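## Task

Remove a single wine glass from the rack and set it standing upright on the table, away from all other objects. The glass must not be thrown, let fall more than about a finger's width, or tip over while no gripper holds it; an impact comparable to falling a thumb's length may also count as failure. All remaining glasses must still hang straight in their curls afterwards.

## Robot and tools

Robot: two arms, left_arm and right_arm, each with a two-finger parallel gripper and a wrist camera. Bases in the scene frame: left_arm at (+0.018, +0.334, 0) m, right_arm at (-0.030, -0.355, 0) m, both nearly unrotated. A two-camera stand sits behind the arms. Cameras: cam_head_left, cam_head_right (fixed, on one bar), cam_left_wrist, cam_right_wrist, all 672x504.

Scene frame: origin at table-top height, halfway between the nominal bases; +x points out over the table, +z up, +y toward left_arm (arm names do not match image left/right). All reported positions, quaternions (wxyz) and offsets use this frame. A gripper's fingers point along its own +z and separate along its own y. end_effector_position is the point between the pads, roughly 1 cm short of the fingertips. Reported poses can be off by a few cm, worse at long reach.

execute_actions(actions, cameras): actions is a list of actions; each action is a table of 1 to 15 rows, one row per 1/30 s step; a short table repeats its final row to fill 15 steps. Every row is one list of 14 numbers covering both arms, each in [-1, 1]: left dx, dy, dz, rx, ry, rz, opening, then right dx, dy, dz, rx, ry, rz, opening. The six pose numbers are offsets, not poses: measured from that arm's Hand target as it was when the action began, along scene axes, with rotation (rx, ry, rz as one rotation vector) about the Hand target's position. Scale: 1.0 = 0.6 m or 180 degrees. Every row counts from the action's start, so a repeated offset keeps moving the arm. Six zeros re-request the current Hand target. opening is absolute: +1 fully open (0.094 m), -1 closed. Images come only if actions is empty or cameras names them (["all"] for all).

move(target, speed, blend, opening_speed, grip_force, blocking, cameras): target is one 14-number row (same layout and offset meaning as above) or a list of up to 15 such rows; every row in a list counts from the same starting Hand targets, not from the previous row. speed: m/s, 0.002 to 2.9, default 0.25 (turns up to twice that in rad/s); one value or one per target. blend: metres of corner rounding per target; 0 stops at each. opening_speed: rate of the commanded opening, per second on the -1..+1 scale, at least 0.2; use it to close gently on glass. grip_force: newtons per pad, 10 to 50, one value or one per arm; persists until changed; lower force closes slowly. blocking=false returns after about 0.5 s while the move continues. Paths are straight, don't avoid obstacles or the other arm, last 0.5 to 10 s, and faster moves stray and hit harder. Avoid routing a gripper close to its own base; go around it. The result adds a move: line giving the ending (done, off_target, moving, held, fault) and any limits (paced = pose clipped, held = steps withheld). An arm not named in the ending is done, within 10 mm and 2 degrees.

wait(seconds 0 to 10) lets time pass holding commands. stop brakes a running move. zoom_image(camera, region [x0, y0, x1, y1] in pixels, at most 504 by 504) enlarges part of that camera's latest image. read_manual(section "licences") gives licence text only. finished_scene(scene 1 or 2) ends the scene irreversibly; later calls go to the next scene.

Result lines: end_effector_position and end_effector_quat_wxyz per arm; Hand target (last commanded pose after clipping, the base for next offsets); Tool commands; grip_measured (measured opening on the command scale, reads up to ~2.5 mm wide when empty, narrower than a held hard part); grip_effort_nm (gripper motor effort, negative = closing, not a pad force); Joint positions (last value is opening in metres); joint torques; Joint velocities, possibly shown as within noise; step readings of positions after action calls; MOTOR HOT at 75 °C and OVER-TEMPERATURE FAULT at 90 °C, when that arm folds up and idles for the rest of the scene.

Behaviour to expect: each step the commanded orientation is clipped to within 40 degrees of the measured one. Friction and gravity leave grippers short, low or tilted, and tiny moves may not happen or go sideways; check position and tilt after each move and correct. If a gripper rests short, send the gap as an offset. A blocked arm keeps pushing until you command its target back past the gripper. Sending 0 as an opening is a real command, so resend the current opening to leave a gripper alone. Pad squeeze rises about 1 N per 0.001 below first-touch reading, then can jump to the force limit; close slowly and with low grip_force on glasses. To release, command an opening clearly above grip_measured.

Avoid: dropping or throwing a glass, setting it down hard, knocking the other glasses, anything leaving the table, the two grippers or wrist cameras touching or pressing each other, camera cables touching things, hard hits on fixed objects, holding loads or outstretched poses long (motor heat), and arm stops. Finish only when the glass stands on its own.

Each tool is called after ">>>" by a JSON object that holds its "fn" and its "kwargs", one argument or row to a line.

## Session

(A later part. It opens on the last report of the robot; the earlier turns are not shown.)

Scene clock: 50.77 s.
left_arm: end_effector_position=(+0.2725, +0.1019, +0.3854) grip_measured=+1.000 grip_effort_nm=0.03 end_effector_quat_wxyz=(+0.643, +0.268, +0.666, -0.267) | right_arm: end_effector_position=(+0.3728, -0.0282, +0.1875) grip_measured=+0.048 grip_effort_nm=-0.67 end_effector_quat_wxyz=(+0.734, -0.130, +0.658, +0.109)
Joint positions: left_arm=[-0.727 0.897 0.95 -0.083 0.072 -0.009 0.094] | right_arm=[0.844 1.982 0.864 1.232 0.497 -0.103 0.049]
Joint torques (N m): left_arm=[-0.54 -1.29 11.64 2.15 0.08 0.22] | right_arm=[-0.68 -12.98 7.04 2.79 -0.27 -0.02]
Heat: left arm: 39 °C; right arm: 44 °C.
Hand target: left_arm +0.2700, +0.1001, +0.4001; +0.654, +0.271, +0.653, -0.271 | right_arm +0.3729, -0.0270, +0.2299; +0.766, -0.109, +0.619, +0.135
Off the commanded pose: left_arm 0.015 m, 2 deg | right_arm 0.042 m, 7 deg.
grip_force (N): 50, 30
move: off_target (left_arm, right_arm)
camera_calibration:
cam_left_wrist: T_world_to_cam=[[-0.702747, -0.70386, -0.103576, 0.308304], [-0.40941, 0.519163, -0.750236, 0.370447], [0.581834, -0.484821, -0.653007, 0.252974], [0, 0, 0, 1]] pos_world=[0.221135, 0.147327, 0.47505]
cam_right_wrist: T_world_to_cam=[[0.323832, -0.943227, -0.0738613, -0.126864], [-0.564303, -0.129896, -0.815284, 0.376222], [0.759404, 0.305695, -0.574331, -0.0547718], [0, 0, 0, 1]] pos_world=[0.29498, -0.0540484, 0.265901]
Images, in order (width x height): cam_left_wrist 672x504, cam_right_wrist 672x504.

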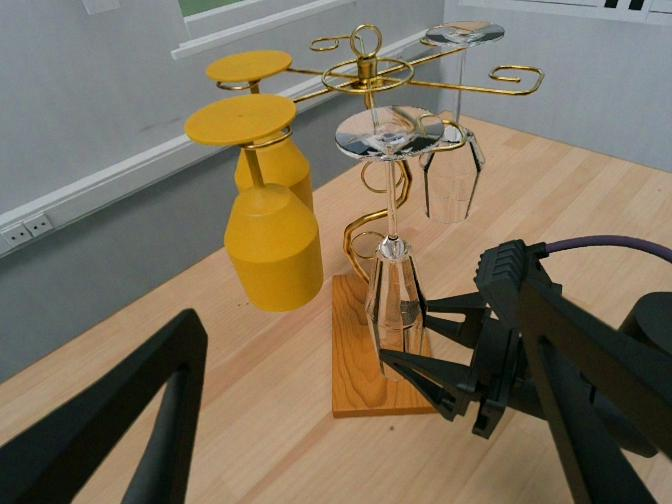

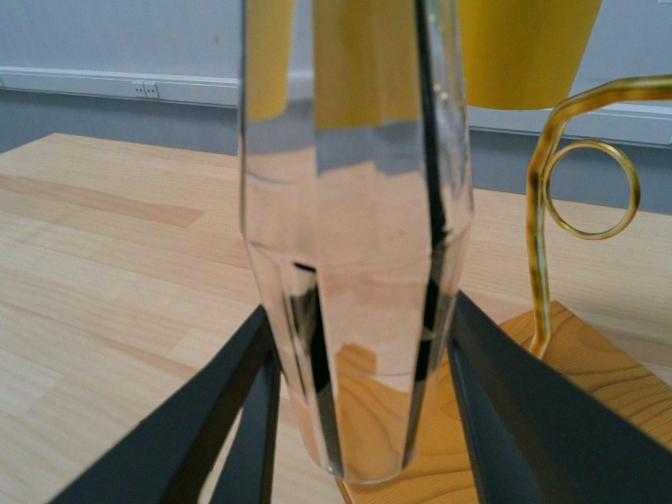

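>>> {"fn": "move", "kwargs": {
  "target": [0, 0, 0, 0, 0, 0, 1.0, -0.003, -0.001, 0.015, 0, 0, 0, -0.1],
  "speed": 0.1,
  "cameras": ["cam_left_wrist", "cam_right_wrist"]
}}

Scene clock: 52.53 s.
left_arm: end_effector_position=(+0.2725, +0.1019, +0.3854) grip_measured=+1.000 grip_effort_nm=0.03 end_effector_quat_wxyz=(+0.643, +0.268, +0.666, -0.267) | right_arm: end_effector_position=(+0.3728, -0.0282, +0.1876) grip_measured=+0.048 grip_effort_nm=-0.67 end_effector_quat_wxyz=(+0.734, -0.130, +0.658, +0.108)
Joint positions: left_arm=[-0.727 0.897 0.95 -0.083 0.072 -0.009 0.094] | right_arm=[0.844 1.982 0.864 1.233 0.497 -0.105 0.049]
Joint torques (N m): left_arm=[-0.57 -1.25 11.82 2.14 0.07 0.15] | right_arm=[-0.46 -15.76 7.17 2.44 -0.22 -0.02]
Heat: left arm: 39 °C; right arm: 44 °C.
Hand target: left_arm +0.2700, +0.1001, +0.4001; +0.654, +0.271, +0.653, -0.271 | right_arm +0.3711, -0.0276, +0.2388; +0.766, -0.109, +0.619, +0.135
Off the commanded pose: left_arm 0.015 m, 2 deg | right_arm 0.051 m, 7 deg.
grip_force (N): 50, 30
move: off_target (left_arm, right_arm)
camera_calibration:
cam_left_wrist: T_world_to_cam=[[-0.702747, -0.70386, -0.103576, 0.308304], [-0.40941, 0.519163, -0.750236, 0.370447], [0.581834, -0.484821, -0.653007, 0.252974], [0, 0, 0, 1]] pos_world=[0.221135, 0.147327, 0.47505]
cam_right_wrist: T_world_to_cam=[[0.323789, -0.943334, -0.0726744, -0.127033], [-0.563483, -0.130564, -0.815745, 0.376185], [0.760031, 0.30508, -0.573828, -0.0549657], [0, 0, 0, 1]] pos_world=[0.294881, -0.0539489, 0.266098]
Images, in order (width x height): cam_left_wrist 672x504, cam_right_wrist 672x504.

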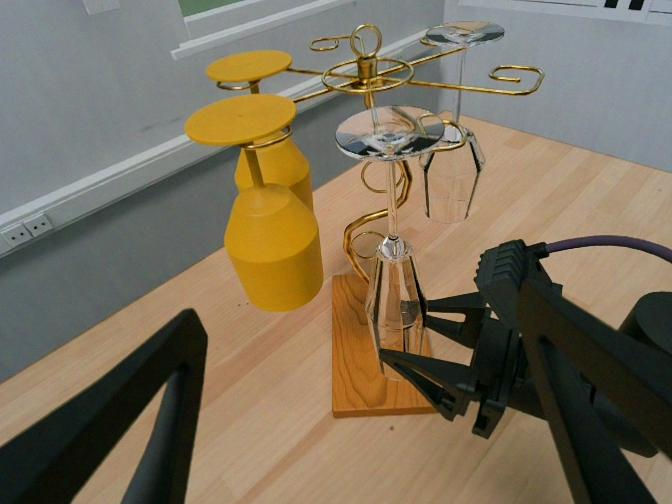

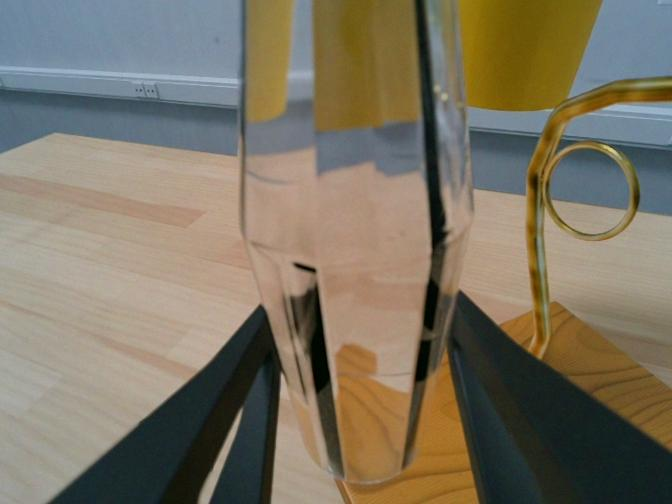

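>>> {"fn": "zoom_image", "kwargs": {
  "camera": "cam_left_wrist",
  "region": [320, 80, 490, 200]
}}

>>> {"fn": "zoom_image", "kwargs": {
  "camera": "cam_left_wrist",
  "region": [170, 60, 330, 180]
}}

Scaled by 2.965 from the camera's 672x504 image, which has a finer 960x720 frame.

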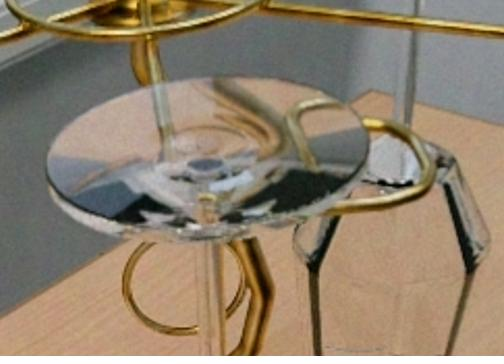

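Scaled by 3.150 from the camera's 672x504 image, which has a finer 960x720 frame.

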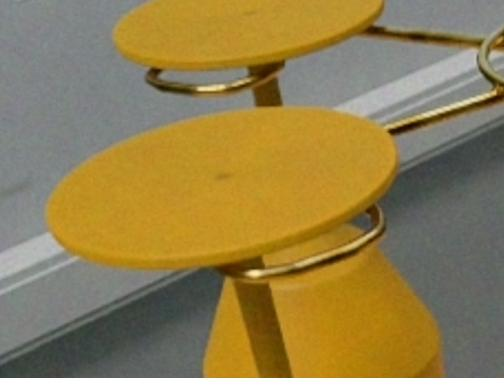

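>>> {"fn": "move", "kwargs": {
  "target": [0, 0, 0, 0, 0, 0, 1.0, 0, 0, 0.012, 0.0085, 0, 0, -0.1],
  "speed": 0.05,
  "cameras": ["cam_left_wrist"]
}}

Scene clock: 56.03 s.
left_arm: end_effector_position=(+0.2725, +0.1019, +0.3854) grip_measured=+1.000 grip_effort_nm=0.03 end_effector_quat_wxyz=(+0.643, +0.268, +0.666, -0.267) | right_arm: end_effector_position=(+0.3721, -0.0289, +0.1936) grip_measured=+0.047 grip_effort_nm=-0.67 end_effector_quat_wxyz=(+0.736, -0.128, +0.655, +0.111)
Joint positions: left_arm=[-0.727 0.897 0.95 -0.083 0.072 -0.009 0.094] | right_arm=[0.844 1.967 0.864 1.227 0.497 -0.103 0.049]
Joint torques (N m): left_arm=[-0.58 -1.18 11.69 2.11 0.09 0.1] | right_arm=[-0.36 -15.5 7.9 2.38 -0.19 0.15]
Heat: left arm: 39 °C; right arm: 45 °C.
Hand target: left_arm +0.2700, +0.1001, +0.4001; +0.654, +0.271, +0.653, -0.271 | right_arm +0.3710, -0.0276, +0.2462; +0.767, -0.099, +0.617, +0.143
Off the commanded pose: left_arm 0.015 m, 2 deg | right_arm 0.052 m, 8 deg.
grip_force (N): 50, 30
move: off_target (left_arm, right_arm)
camera_calibration:
cam_left_wrist: T_world_to_cam=[[-0.702747, -0.70386, -0.103576, 0.308304], [-0.40941, 0.519163, -0.750236, 0.370447], [0.581834, -0.484821, -0.653007, 0.252974], [0, 0, 0, 1]] pos_world=[0.221135, 0.147327, 0.47505]
Images, in order (width x height): cam_left_wrist 672x504.

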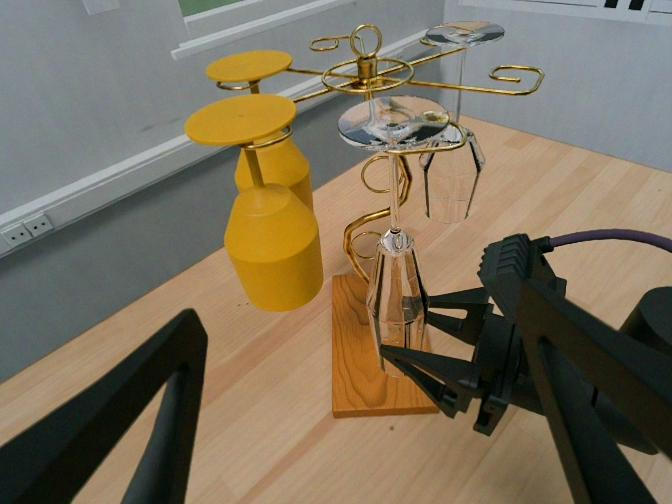

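>>> {"fn": "zoom_image", "kwargs": {
  "camera": "cam_left_wrist",
  "region": [300, 60, 500, 200]
}}

Scaled by 2.520 from the camera's 672x504 image, which has a finer 960x720 frame.

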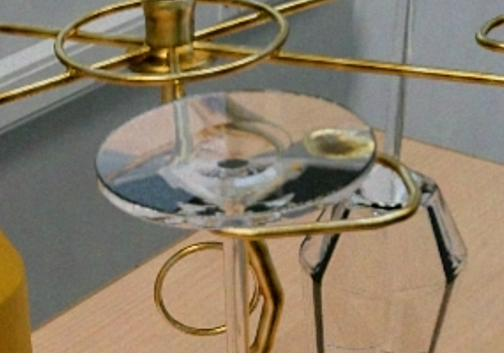

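>>> {"fn": "move", "kwargs": {
  "target": [0, 0, 0, 0, 0, 0, 1.0, 0.035, -0.029, 0.002, 0, 0, 0, -0.1],
  "speed": 0.06,
  "cameras": ["cam_left_wrist"]
}}

>>> {"fn": "zoom_image", "kwargs": {
  "camera": "cam_left_wrist",
  "region": [300, 50, 500, 200]
}}

Scene clock: 57.90 s.
left_arm: end_effector_position=(+0.2725, +0.1019, +0.3854) grip_measured=+1.000 grip_effort_nm=0.03 end_effector_quat_wxyz=(+0.643, +0.268, +0.666, -0.267) | right_arm: end_effector_position=(+0.3917, -0.0477, +0.1900) grip_measured=+0.047 grip_effort_nm=-0.67 end_effector_quat_wxyz=(+0.732, -0.126, +0.660, +0.110)
Joint positions: left_arm=[-0.727 0.897 0.95 -0.083 0.072 -0.009 0.094] | right_arm=[0.771 1.967 0.864 1.209 0.43 -0.084 0.049]
Joint torques (N m): left_arm=[-0.65 -1.42 11.77 2.15 0.06 0.21] | right_arm=[-0.29 -15.8 8.47 2.42 -0.32 0.14]
Heat: left arm: 39 °C; right arm: 47 °C.
Hand target: left_arm +0.2700, +0.1001, +0.4001; +0.654, +0.271, +0.653, -0.271 | right_arm +0.3920, -0.0450, +0.2474; +0.767, -0.099, +0.617, +0.143
Off the commanded pose: left_arm 0.015 m, 2 deg | right_arm 0.057 m, 8 deg.
grip_force (N): 50, 30
move: off_target (left_arm, right_arm)
camera_calibration:
cam_left_wrist: T_world_to_cam=[[-0.702747, -0.70386, -0.103576, 0.308304], [-0.40941, 0.519163, -0.750236, 0.370447], [0.581834, -0.484821, -0.653007, 0.252974], [0, 0, 0, 1]] pos_world=[0.221135, 0.147327, 0.47505]
Images, in order (width x height): cam_left_wrist 672x504.

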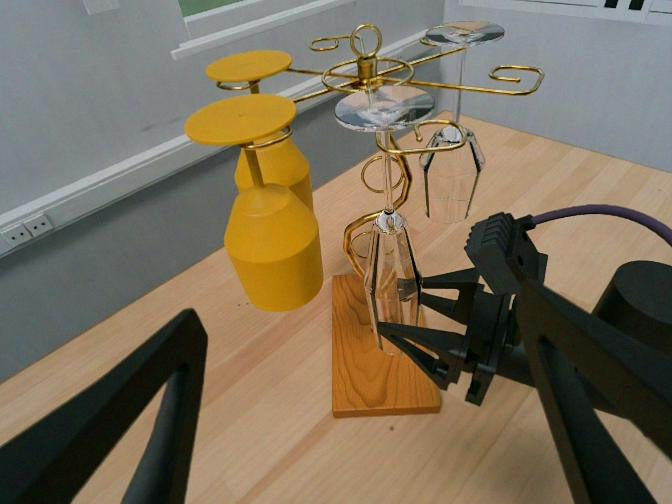

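Scaled by 2.520 from the camera's 672x504 image, which has a finer 960x720 frame.

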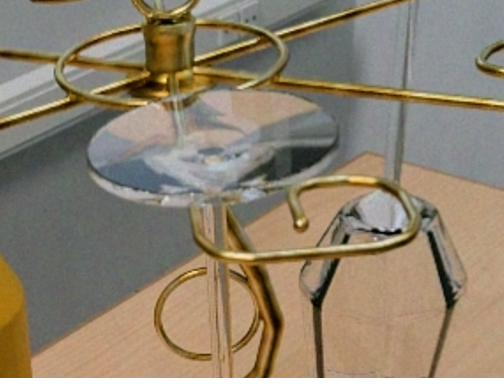

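>>> {"fn": "move", "kwargs": {
  "target": [0, 0, 0, 0, 0, 0, 1.0, 0.0205, -0.0275, 0.009, 0.002, -0.004, 0, -0.1],
  "speed": 0.06,
  "cameras": ["cam_left_wrist"]
}}

>>> {"fn": "zoom_image", "kwargs": {
  "camera": "cam_left_wrist",
  "region": [300, 50, 500, 200]
}}

Scene clock: 59.53 s.
left_arm: end_effector_position=(+0.2725, +0.1019, +0.3854) grip_measured=+1.000 grip_effort_nm=0.03 end_effector_quat_wxyz=(+0.643, +0.268, +0.666, -0.267) | right_arm: end_effector_position=(+0.4046, -0.0632, +0.1960) grip_measured=+0.047 grip_effort_nm=-0.68 end_effector_quat_wxyz=(+0.736, -0.122, +0.656, +0.114)
Joint positions: left_arm=[-0.727 0.897 0.95 -0.083 0.072 -0.009 0.094] | right_arm=[0.715 1.955 0.864 1.208 0.374 -0.072 0.049]
Joint torques (N m): left_arm=[-0.72 -1.36 11.67 2.12 0.06 0.09] | right_arm=[-0.51 -15.57 8.31 2.43 -0.23 0.14]
Heat: left arm: 39 °C; right arm: 48 °C.
Hand target: left_arm +0.2700, +0.1001, +0.4001; +0.654, +0.271, +0.653, -0.271 | right_arm +0.4044, -0.0616, +0.2527; +0.771, -0.097, +0.612, +0.144
Off the commanded pose: left_arm 0.015 m, 2 deg | right_arm 0.057 m, 8 deg.
grip_force (N): 50, 30
move: off_target (left_arm, right_arm)
camera_calibration:
cam_left_wrist: T_world_to_cam=[[-0.702747, -0.70386, -0.103576, 0.308304], [-0.40941, 0.519163, -0.750236, 0.370447], [0.581834, -0.484821, -0.653007, 0.252974], [0, 0, 0, 1]] pos_world=[0.221135, 0.147327, 0.47505]
Images, in order (width x height): cam_left_wrist 672x504.

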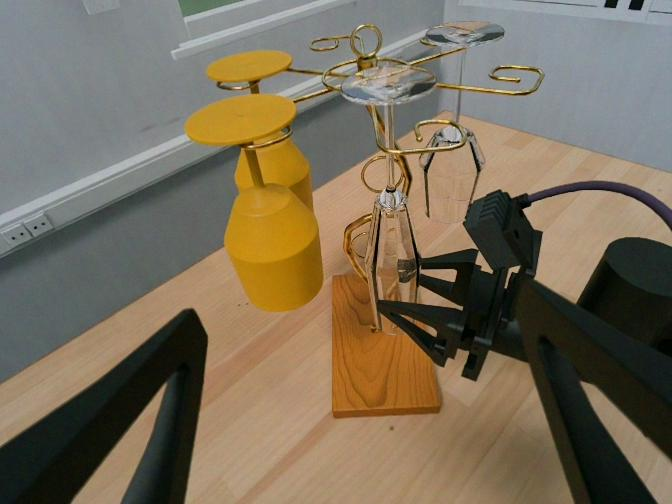

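Scaled by 2.520 from the camera's 672x504 image, which has a finer 960x720 frame.

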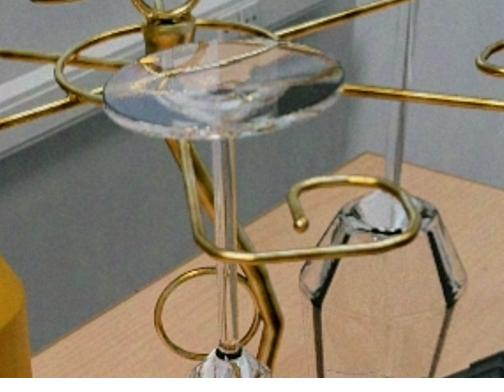

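>>> {"fn": "move", "kwargs": {
  "target": [0, 0, 0, 0, 0, 0, 1.0, 0.0208, -0.03, 0.005, 0, 0, 0, -0.1],
  "speed": 0.06,
  "cameras": ["cam_left_wrist", "cam_right_wrist"]
}}

>>> {"fn": "zoom_image", "kwargs": {
  "camera": "cam_left_wrist",
  "region": [300, 40, 500, 190]
}}

Scene clock: 61.53 s.
left_arm: end_effector_position=(+0.2725, +0.1019, +0.3854) grip_measured=+1.000 grip_effort_nm=0.04 end_effector_quat_wxyz=(+0.643, +0.268, +0.666, -0.267) | right_arm: end_effector_position=(+0.4176, -0.0807, +0.1996) grip_measured=+0.047 grip_effort_nm=-0.67 end_effector_quat_wxyz=(+0.735, -0.118, +0.657, +0.117)
Joint positions: left_arm=[-0.727 0.897 0.95 -0.083 0.072 -0.009 0.094] | right_arm=[0.655 1.941 0.864 1.192 0.315 -0.056 0.049]
Joint torques (N m): left_arm=[-0.5 -1.43 11.74 2.13 0.1 0.18] | right_arm=[-0.66 -15.54 8.25 2.45 -0.24 0.13]
Heat: left arm: 39 °C; right arm: 49 °C.
Hand target: left_arm +0.2700, +0.1001, +0.4001; +0.654, +0.271, +0.653, -0.271 | right_arm +0.4168, -0.0795, +0.2557; +0.771, -0.097, +0.612, +0.145
Off the commanded pose: left_arm 0.015 m, 2 deg | right_arm 0.056 m, 8 deg.
grip_force (N): 50, 30
move: off_target (left_arm, right_arm)
camera_calibration:
cam_left_wrist: T_world_to_cam=[[-0.702747, -0.70386, -0.103576, 0.308304], [-0.40941, 0.519163, -0.750236, 0.370447], [0.581834, -0.484821, -0.653007, 0.252974], [0, 0, 0, 1]] pos_world=[0.221135, 0.147327, 0.47505]
cam_right_wrist: T_world_to_cam=[[0.320058, -0.941956, -0.101402, -0.18287], [-0.565924, -0.104249, -0.81784, 0.407919], [0.759798, 0.319142, -0.566441, -0.0664665], [0, 0, 0, 1]] pos_world=[0.339881, -0.108518, 0.27742]
Images, in order (width x height): cam_left_wrist 672x504, cam_right_wrist 672x504.

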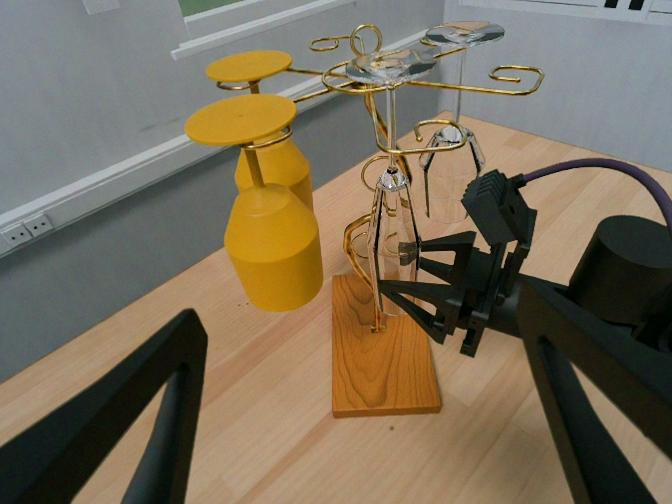

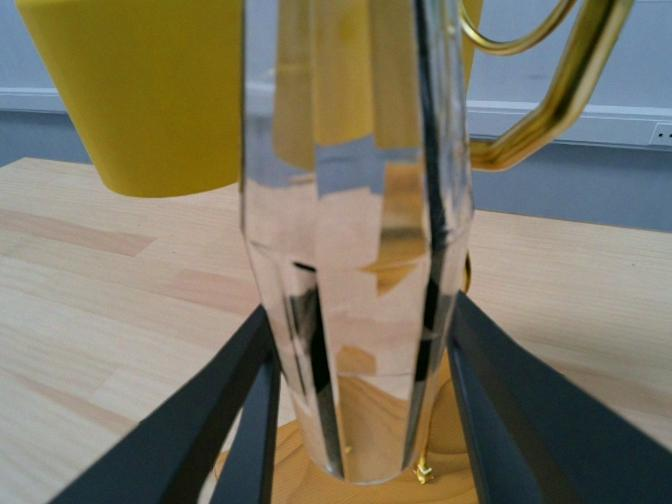

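Scaled by 2.520 from the camera's 672x504 image, which has a finer 960x720 frame.

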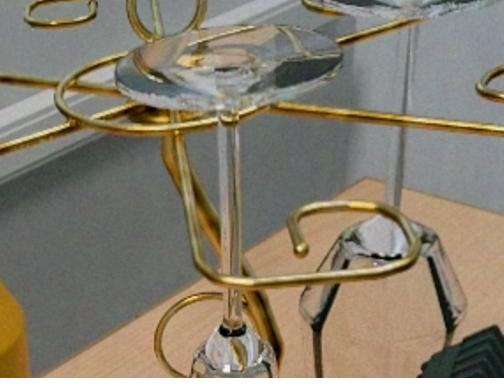

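>>> {"fn": "move", "kwargs": {
  "target": [0, 0, 0, 0, 0, 0, 1.0, -0.0633, -0.0777, 0.008, 0, 0, 0, -0.1],
  "speed": 0.08,
  "cameras": ["cam_left_wrist"]
}}

>>> {"fn": "zoom_image", "kwargs": {
  "camera": "cam_left_wrist",
  "region": [300, 40, 560, 235]
}}

Scene clock: 63.73 s.
left_arm: end_effector_position=(+0.2725, +0.1019, +0.3854) grip_measured=+1.000 grip_effort_nm=0.03 end_effector_quat_wxyz=(+0.643, +0.268, +0.666, -0.267) | right_arm: end_effector_position=(+0.3847, -0.1162, +0.2235) grip_measured=+0.047 grip_effort_nm=-0.67 end_effector_quat_wxyz=(+0.741, -0.121, +0.648, +0.127)
Joint positions: left_arm=[-0.727 0.897 0.95 -0.083 0.072 -0.009 0.094] | right_arm=[0.617 1.736 0.682 1.191 0.258 -0.05 0.049]
Joint torques (N m): left_arm=[-0.79 -1.16 11.71 2.14 0.01 0.11] | right_arm=[-1.31 -12.83 4.81 2.75 -0.11 0.2]
Heat: left arm: 40 °C; right arm: 49 °C.
Hand target: left_arm +0.2700, +0.1001, +0.4001; +0.654, +0.271, +0.653, -0.271 | right_arm +0.3789, -0.1263, +0.2605; +0.771, -0.097, +0.612, +0.145
Off the commanded pose: left_arm 0.015 m, 2 deg | right_arm 0.039 m, 6 deg.
grip_force (N): 50, 30
move: off_target (left_arm, right_arm)
camera_calibration:
cam_left_wrist: T_world_to_cam=[[-0.702747, -0.70386, -0.103576, 0.308304], [-0.40941, 0.519163, -0.750236, 0.370447], [0.581834, -0.484821, -0.653007, 0.252974], [0, 0, 0, 1]] pos_world=[0.221135, 0.147327, 0.47505]
Images, in order (width x height): cam_left_wrist 672x504.

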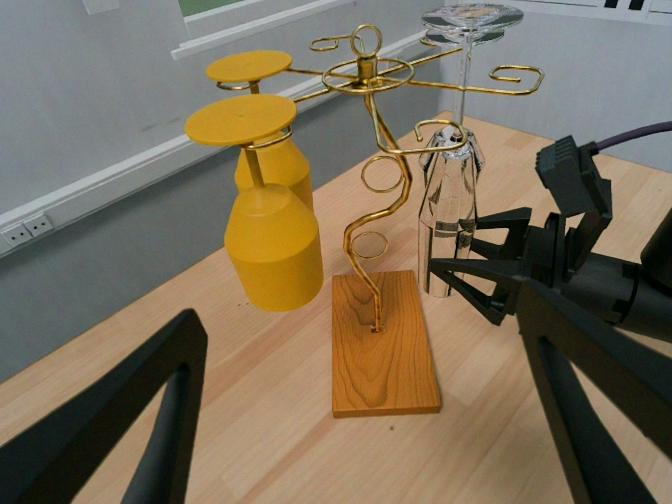

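Scaled by 1.938 from the camera's 672x504 image, which has a finer 960x720 frame.

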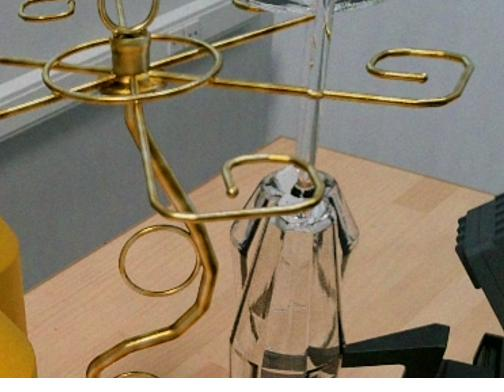

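>>> {"fn": "move", "kwargs": {
  "target": [
    [0, 0, 0, 0, 0, 0, 1.0, -0.0815, 0.0, 0.0, 0, 0, 0, -0.1],
    [0, 0, 0, 0, 0, 0, 1.0, -0.2065, -0.0145, 0.0325, 0, 0, 0.0278, -0.1],
    [0, 0, 0, 0, 0, 0, 1.0, -0.1732, -0.1395, 0.0908, 0, 0, 0.111, -0.1],
    [0, 0, 0, 0, 0, 0, 1.0, -0.0815, -0.2728, 0.1242, 0, 0, 0.139, -0.1]
  ],
  "speed": [0.1, 0.12, 0.15, 0.15],
  "blend": [0.02, 0.03, 0.03, 0],
  "cameras": ["all"]
}}

Scene clock: 71.30 s.
left_arm: end_effector_position=(+0.2725, +0.1019, +0.3854) grip_measured=+1.000 grip_effort_nm=0.04 end_effector_quat_wxyz=(+0.643, +0.268, +0.666, -0.267) | right_arm: end_effector_position=(+0.3296, -0.2900, +0.3106) grip_measured=+0.047 grip_effort_nm=-0.67 end_effector_quat_wxyz=(+0.699, -0.204, +0.606, +0.320)
Joint positions: left_arm=[-0.727 0.897 0.95 -0.083 0.072 -0.009 0.094] | right_arm=[-0.216 1.277 0.584 1.011 -0.948 0.367 0.049]
Joint torques (N m): left_arm=[-0.66 -1.29 11.82 2.15 0.13 0.1] | right_arm=[-0.68 -3.28 9.78 2.39 -0.06 0.06]
Heat: left arm: 40 °C; right arm: 50 °C.
Hand target: left_arm +0.2700, +0.1001, +0.4001; +0.654, +0.271, +0.653, -0.271 | right_arm +0.3301, -0.2898, +0.3349; +0.722, -0.227, +0.577, +0.308
Off the commanded pose: left_arm 0.015 m, 2 deg | right_arm 0.024 m, 5 deg.
grip_force (N): 50, 30
move: off_target (left_arm, right_arm)
camera_calibration:
cam_left_wrist: T_world_to_cam=[[-0.702747, -0.70386, -0.103576, 0.308304], [-0.40941, 0.519163, -0.750236, 0.370447], [0.581834, -0.484821, -0.653007, 0.252974], [0, 0, 0, 1]] pos_world=[0.221135, 0.147327, 0.47505]
cam_right_wrist: T_world_to_cam=[[0.68323, -0.694794, -0.224628, -0.350334], [-0.496211, -0.216095, -0.840879, 0.378831], [0.535697, 0.685977, -0.492407, 0.287347], [0, 0, 0, 1]] pos_world=[0.273408, -0.35866, 0.381348]

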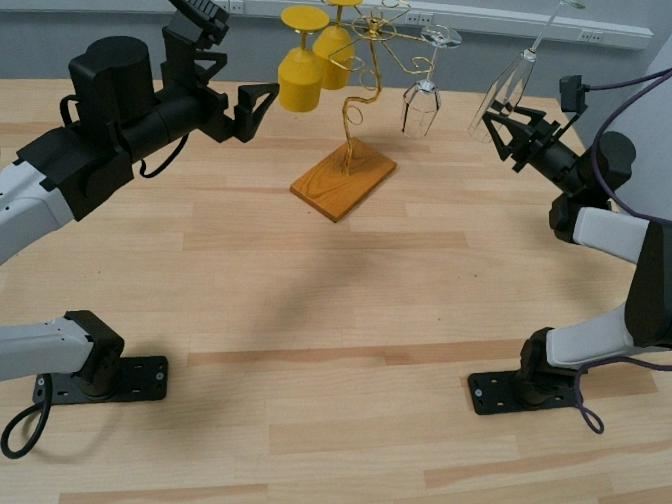

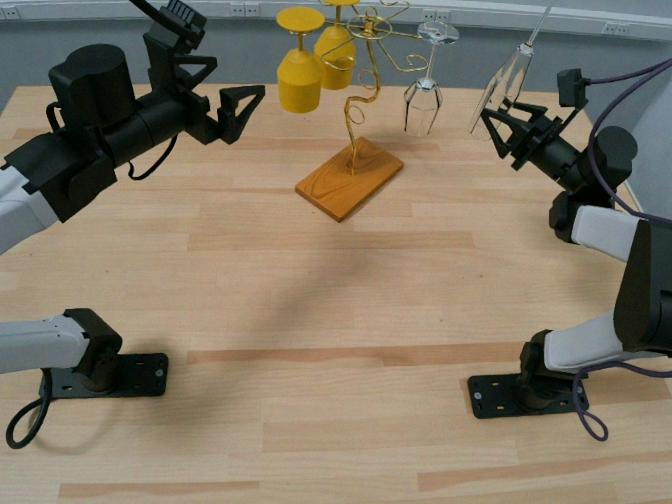

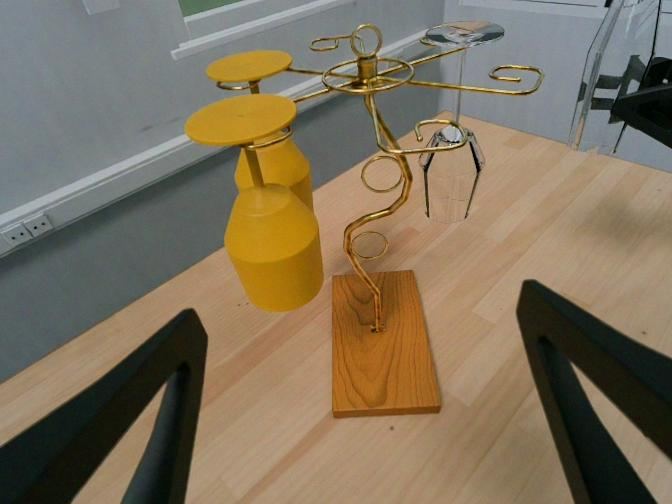

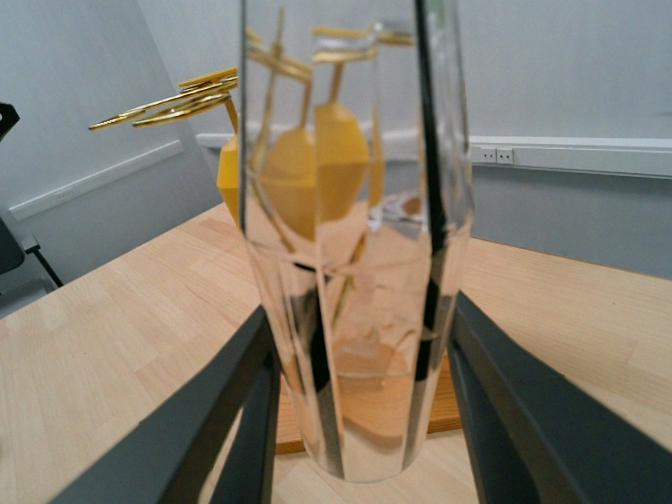

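>>> {"fn": "move", "kwargs": {
  "target": [
    [0, 0, 0, 0, 0, 0, 1.0, -0.0093, 0.0067, 0.0167, 0.1095, 0.2445, 0.0375, -0.1],
    [0, 0, 0, 0, 0, 0, 1.0, -0.0423, 0.0177, 0.0083, 0.2309, 0.4525, 0.0615, -0.1]
  ],
  "speed": 0.3,
  "blend": [0.015, 0],
  "cameras": ["cam_head_left", "cam_right_wrist"]
}}

Scene clock: 81.33 s.
left_arm: end_effector_position=(+0.2725, +0.1019, +0.3854) grip_measured=+1.000 grip_effort_nm=0.04 end_effector_quat_wxyz=(+0.643, +0.268, +0.666, -0.267) | right_arm: end_effector_position=(+0.3017, -0.2781, +0.3194) grip_measured=+0.047 grip_effort_nm=-0.68 end_effector_quat_wxyz=(+0.161, +0.251, +0.742, +0.601)
Joint positions: left_arm=[-0.727 0.897 0.95 -0.083 0.072 -0.009 0.094] | right_arm=[-0.261 1.253 1.165 -0.545 -1.176 1.041 0.049]
Joint torques (N m): left_arm=[-0.7 -1.32 11.75 2.1 0.04 0.16] | right_arm=[-1.01 -3.52 10.44 1.89 -0.63 -0.14]
Heat: left arm: 41 °C; right arm: 47 °C.
Hand target: left_arm +0.2700, +0.1001, +0.4001; +0.654, +0.271, +0.653, -0.271 | right_arm +0.3047, -0.2792, +0.3399; +0.181, +0.223, +0.740, +0.609
Off the commanded pose: left_arm 0.015 m, 2 deg | right_arm 0.021 m, 4 deg.
grip_force (N): 50, 30
move: off_target (left_arm, right_arm)
camera_calibration:
cam_right_wrist: T_world_to_cam=[[-0.287903, -0.0983686, -0.952594, 0.370282], [-0.950651, -0.0907681, 0.296689, 0.183559], [-0.11565, 0.991002, -0.0673818, 0.444002], [0, 0, 0, 1]] pos_world=[0.332455, -0.386922, 0.328187]
Images, in order (width x height): cam_head_left 672x504, cam_right_wrist 672x504.

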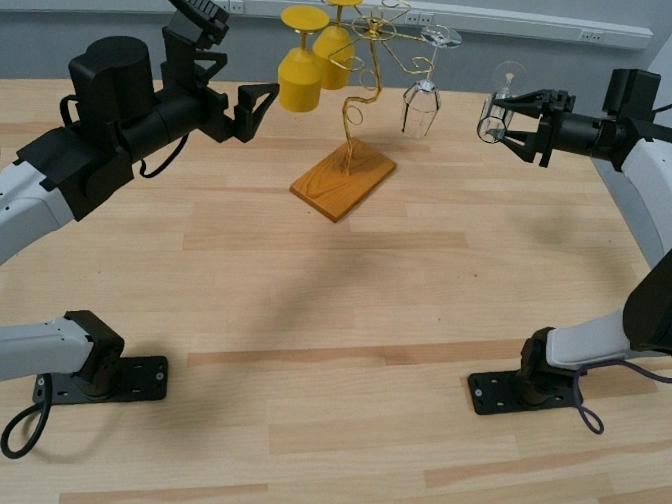

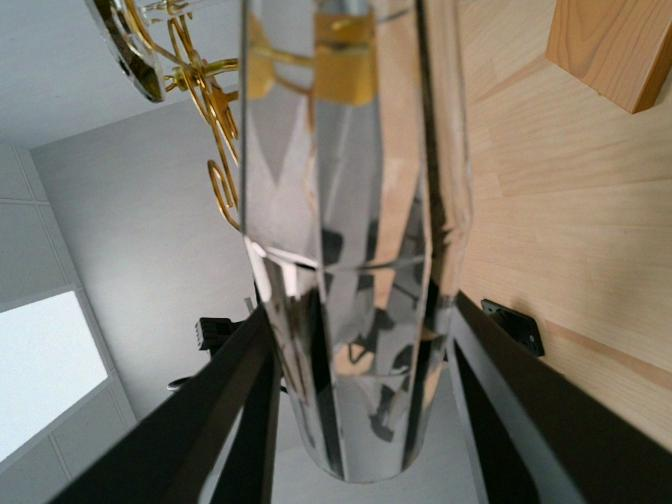

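>>> {"fn": "move", "kwargs": {
  "target": [
    [0, 0, 0, 0, 0, 0, 1.0, -0.0345, 0.0085, -0.0248, 0.1168, 0.2154, -0.0012, -0.1],
    [0, 0, 0, 0, 0, 0, 1.0, -0.0443, 0.0097, -0.0582, 0.231, 0.425, -0.0117, -0.1]
  ],
  "speed": 0.3,
  "blend": [0.015, 0],
  "cameras": ["all"]
}}

Scene clock: 85.33 s.
left_arm: end_effector_position=(+0.2725, +0.1019, +0.3854) grip_measured=+1.000 grip_effort_nm=0.04 end_effector_quat_wxyz=(+0.643, +0.268, +0.666, -0.267) | right_arm: end_effector_position=(+0.2743, -0.2713, +0.2901) grip_measured=+0.047 grip_effort_nm=-0.67 end_effector_quat_wxyz=(-0.371, +0.614, +0.448, +0.534)
Joint positions: left_arm=[-0.727 0.897 0.95 -0.083 0.072 -0.009 0.094] | right_arm=[-0.305 1.483 1.297 -1.224 -1.413 1.709 0.049]
Joint torques (N m): left_arm=[-0.76 -1.24 12.19 2.1 0.09 0.15] | right_arm=[-0.95 -4.55 8.96 0.32 -0.93 0.13]
Heat: left arm: 41 °C; right arm: 46 °C.
Hand target: left_arm +0.2700, +0.1001, +0.4001; +0.654, +0.271, +0.653, -0.271 | right_arm +0.2781, -0.2733, +0.3050; -0.380, +0.602, +0.442, +0.546
Off the commanded pose: left_arm 0.015 m, 2 deg | right_arm 0.016 m, 2 deg.
grip_force (N): 50, 30
move: off_target (left_arm, right_arm)
camera_calibration:
cam_left_wrist: T_world_to_cam=[[-0.702747, -0.70386, -0.103576, 0.308304], [-0.40941, 0.519163, -0.750236, 0.370447], [0.581834, -0.484821, -0.653007, 0.252974], [0, 0, 0, 1]] pos_world=[0.221135, 0.147327, 0.47505]
cam_right_wrist: T_world_to_cam=[[-0.9417, 0.321836, 0.0980928, 0.323737], [-0.0927426, -0.528555, 0.843818, -0.345968], [0.323419, 0.785526, 0.527588, 0.0834171], [0, 0, 0, 1]] pos_world=[0.245798, -0.35258, 0.216168]

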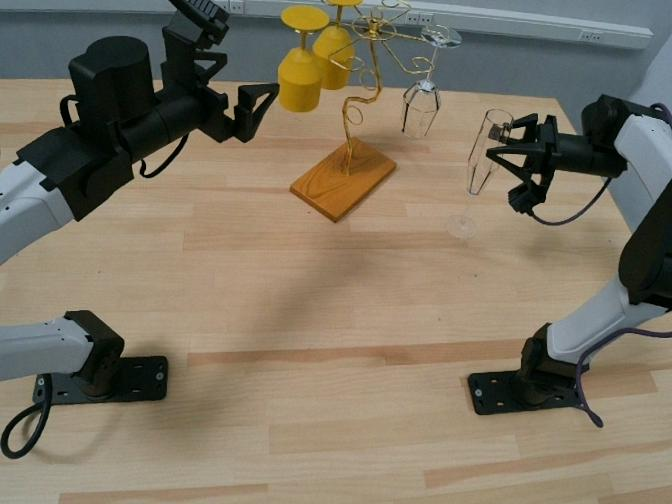

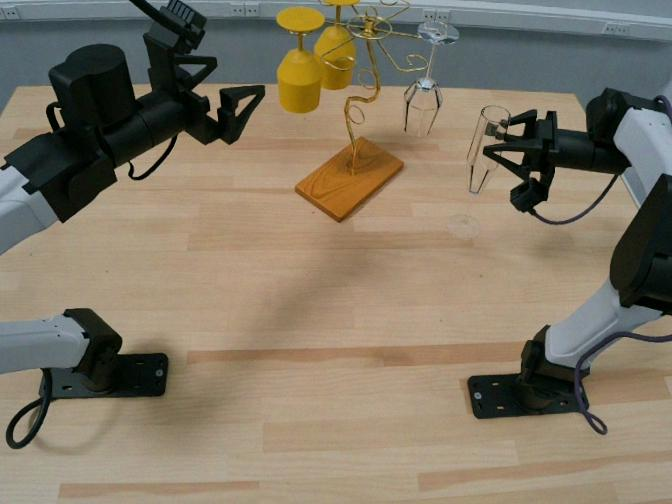

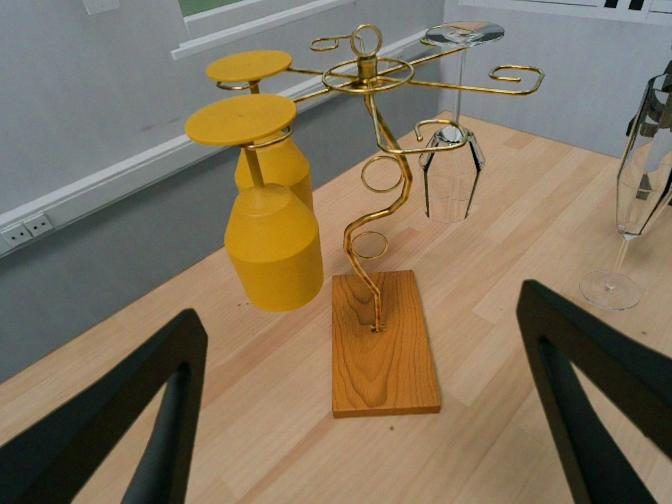

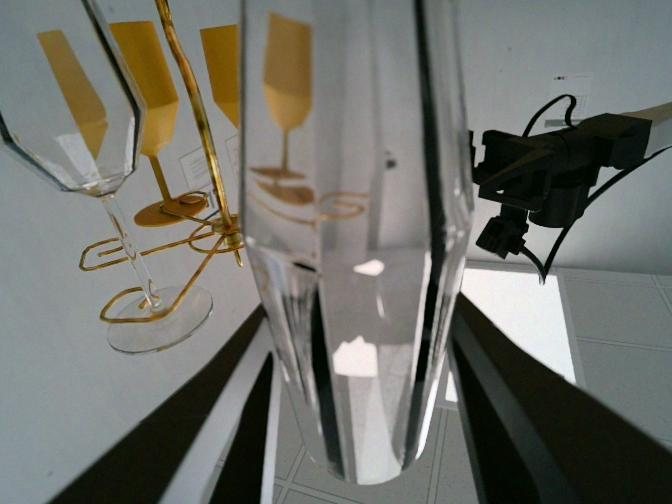

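>>> {"fn": "zoom_image", "kwargs": {
  "camera": "cam_head_left",
  "region": [420, 80, 560, 250]
}}

>>> {"fn": "zoom_image", "kwargs": {
  "camera": "cam_head_right",
  "region": [420, 80, 560, 250]
}}

>>> {"fn": "zoom_image", "kwargs": {
  "camera": "cam_left_wrist",
  "region": [500, 40, 672, 320]
}}

Scaled by 2.965 from the camera's 672x504 image, which has a finer 960x720 frame.

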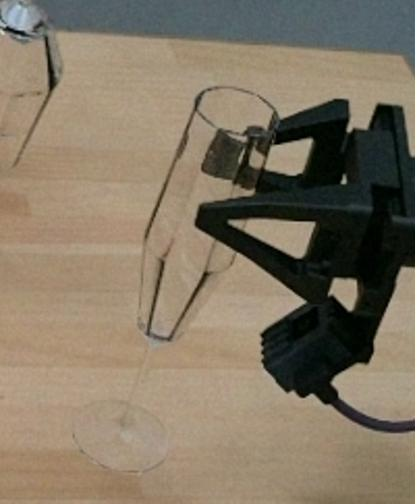

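Scaled by 2.965 from the camera's 672x504 image, which has a finer 960x720 frame.

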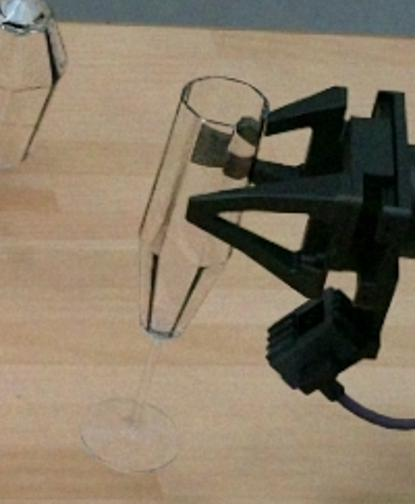

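Scaled by 1.800 from the camera's 672x504 image, which has a finer 960x720 frame.

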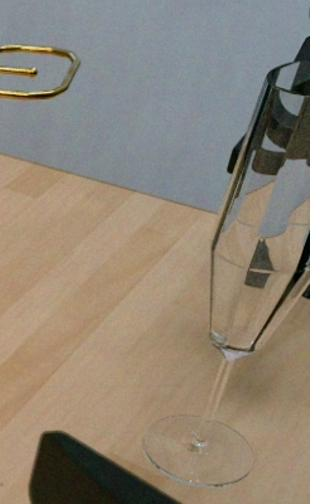

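>>> {"fn": "zoom_image", "kwargs": {
  "camera": "cam_left_wrist",
  "region": [572, 60, 672, 210]
}}

>>> {"fn": "zoom_image", "kwargs": {
  "camera": "cam_left_wrist",
  "region": [572, 180, 672, 320]
}}

Scaled by 3.360 from the camera's 672x504 image, which has a finer 960x720 frame.

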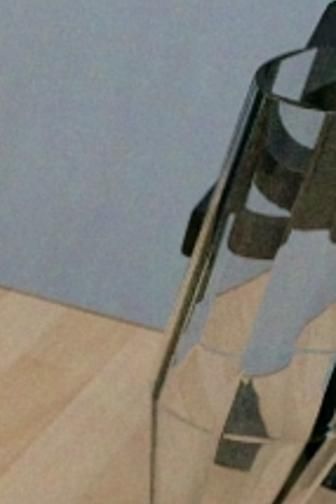

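Scaled by 3.600 from the camera's 672x504 image, which has a finer 960x720 frame.

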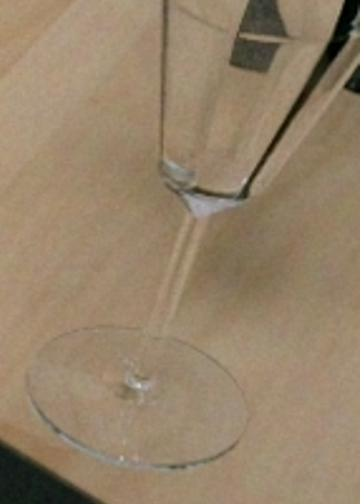

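>>> {"fn": "move", "kwargs": {
  "target": [-0.13, -0.0752, 0, 0, 0, -0.1667, 1.0, 0, 0, -0.075, 0.0193, -0.016, 0, -0.1],
  "speed": 0.15,
  "cameras": ["all"]
}}

Scene clock: 91.33 s.
left_arm: end_effector_position=(+0.1956, +0.0568, +0.3838) grip_measured=+1.000 grip_effort_nm=0.03 end_effector_quat_wxyz=(+0.548, +0.424, +0.581, -0.427) | right_arm: end_effector_position=(+0.2762, -0.2714, +0.2557) grip_measured=+0.047 grip_effort_nm=-0.68 end_effector_quat_wxyz=(-0.380, +0.586, +0.446, +0.559)
Joint positions: left_arm=[-0.727 0.895 0.95 -0.097 0.589 -0.008 0.094] | right_arm=[-0.309 1.507 1.134 -1.052 -1.485 1.664 0.049]
Joint torques (N m): left_arm=[-0.76 -0.85 11.51 2.21 0.18 0.24] | right_arm=[-1.05 -5.14 5.08 0.67 -0.94 0.11]
Heat: left arm: 42 °C; right arm: 45 °C.
Hand target: left_arm +0.1921, +0.0549, +0.4000; +0.561, +0.430, +0.561, -0.431 | right_arm +0.2781, -0.2734, +0.2600; -0.387, +0.576, +0.434, +0.574
Off the commanded pose: left_arm 0.017 m, 3 deg | right_arm 0.005 m, 3 deg.
grip_force (N): 50, 30
move: off_target (left_arm, right_arm)
camera_calibration:
cam_left_wrist: T_world_to_cam=[[-0.960655, -0.264906, -0.0834717, 0.240185], [-0.115029, 0.653014, -0.748559, 0.295363], [0.252806, -0.709505, -0.657793, 0.353763], [0, 0, 0, 1]] pos_world=[0.175277, 0.121747, 0.473848]
cam_right_wrist: T_world_to_cam=[[-0.949793, 0.305249, 0.0686816, 0.334201], [-0.127241, -0.577379, 0.806501, -0.311015], [0.285839, 0.757269, 0.58723, 0.0883861], [0, 0, 0, 1]] pos_world=[0.252583, -0.34852, 0.175977]

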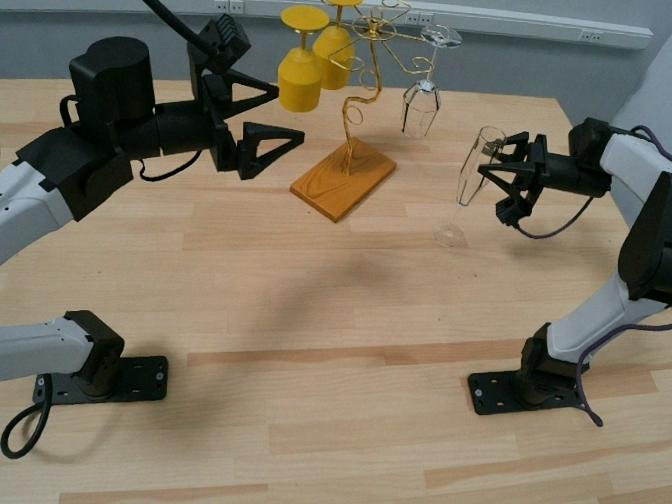

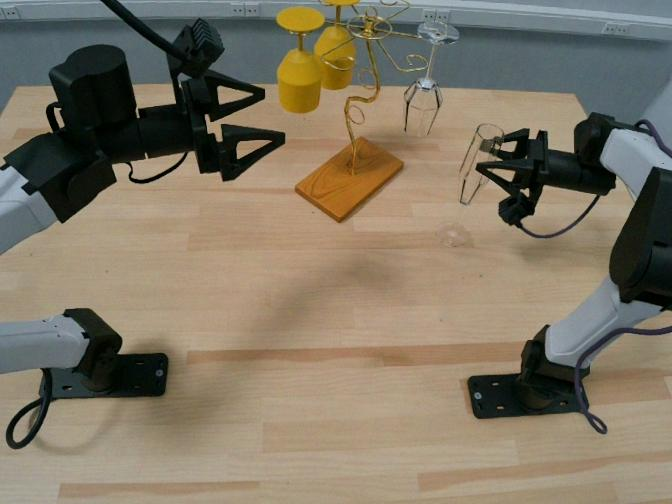

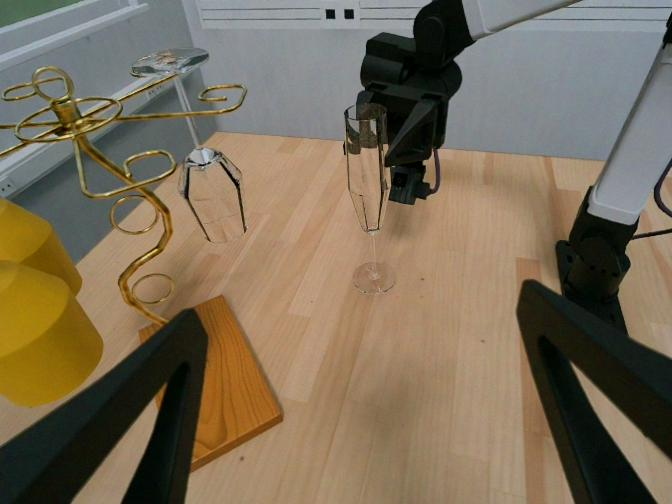

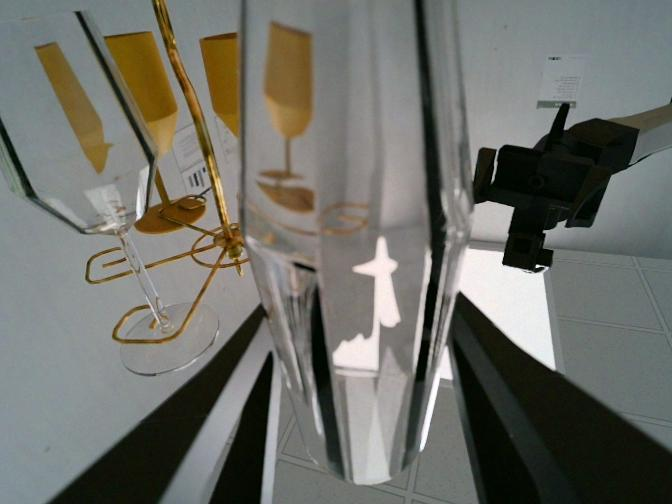

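>>> {"fn": "zoom_image", "kwargs": {
  "camera": "cam_left_wrist",
  "region": [310, 80, 450, 320]
}}

>>> {"fn": "zoom_image", "kwargs": {
  "camera": "cam_head_left",
  "region": [410, 100, 560, 270]
}}

Scaled by 2.100 from the camera's 672x504 image, which has a finer 960x720 frame.

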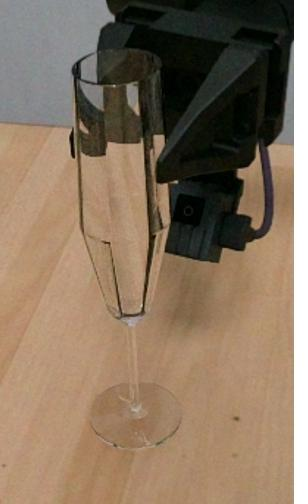

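Scaled by 2.965 from the camera's 672x504 image, which has a finer 960x720 frame.

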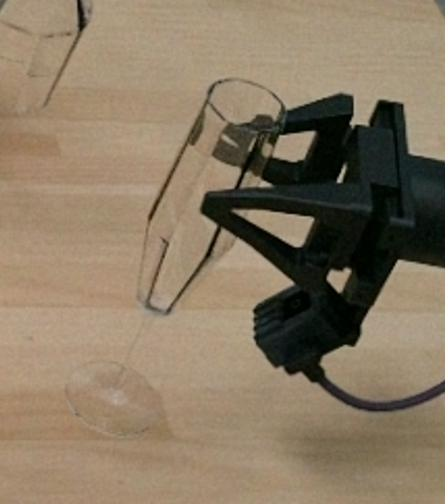

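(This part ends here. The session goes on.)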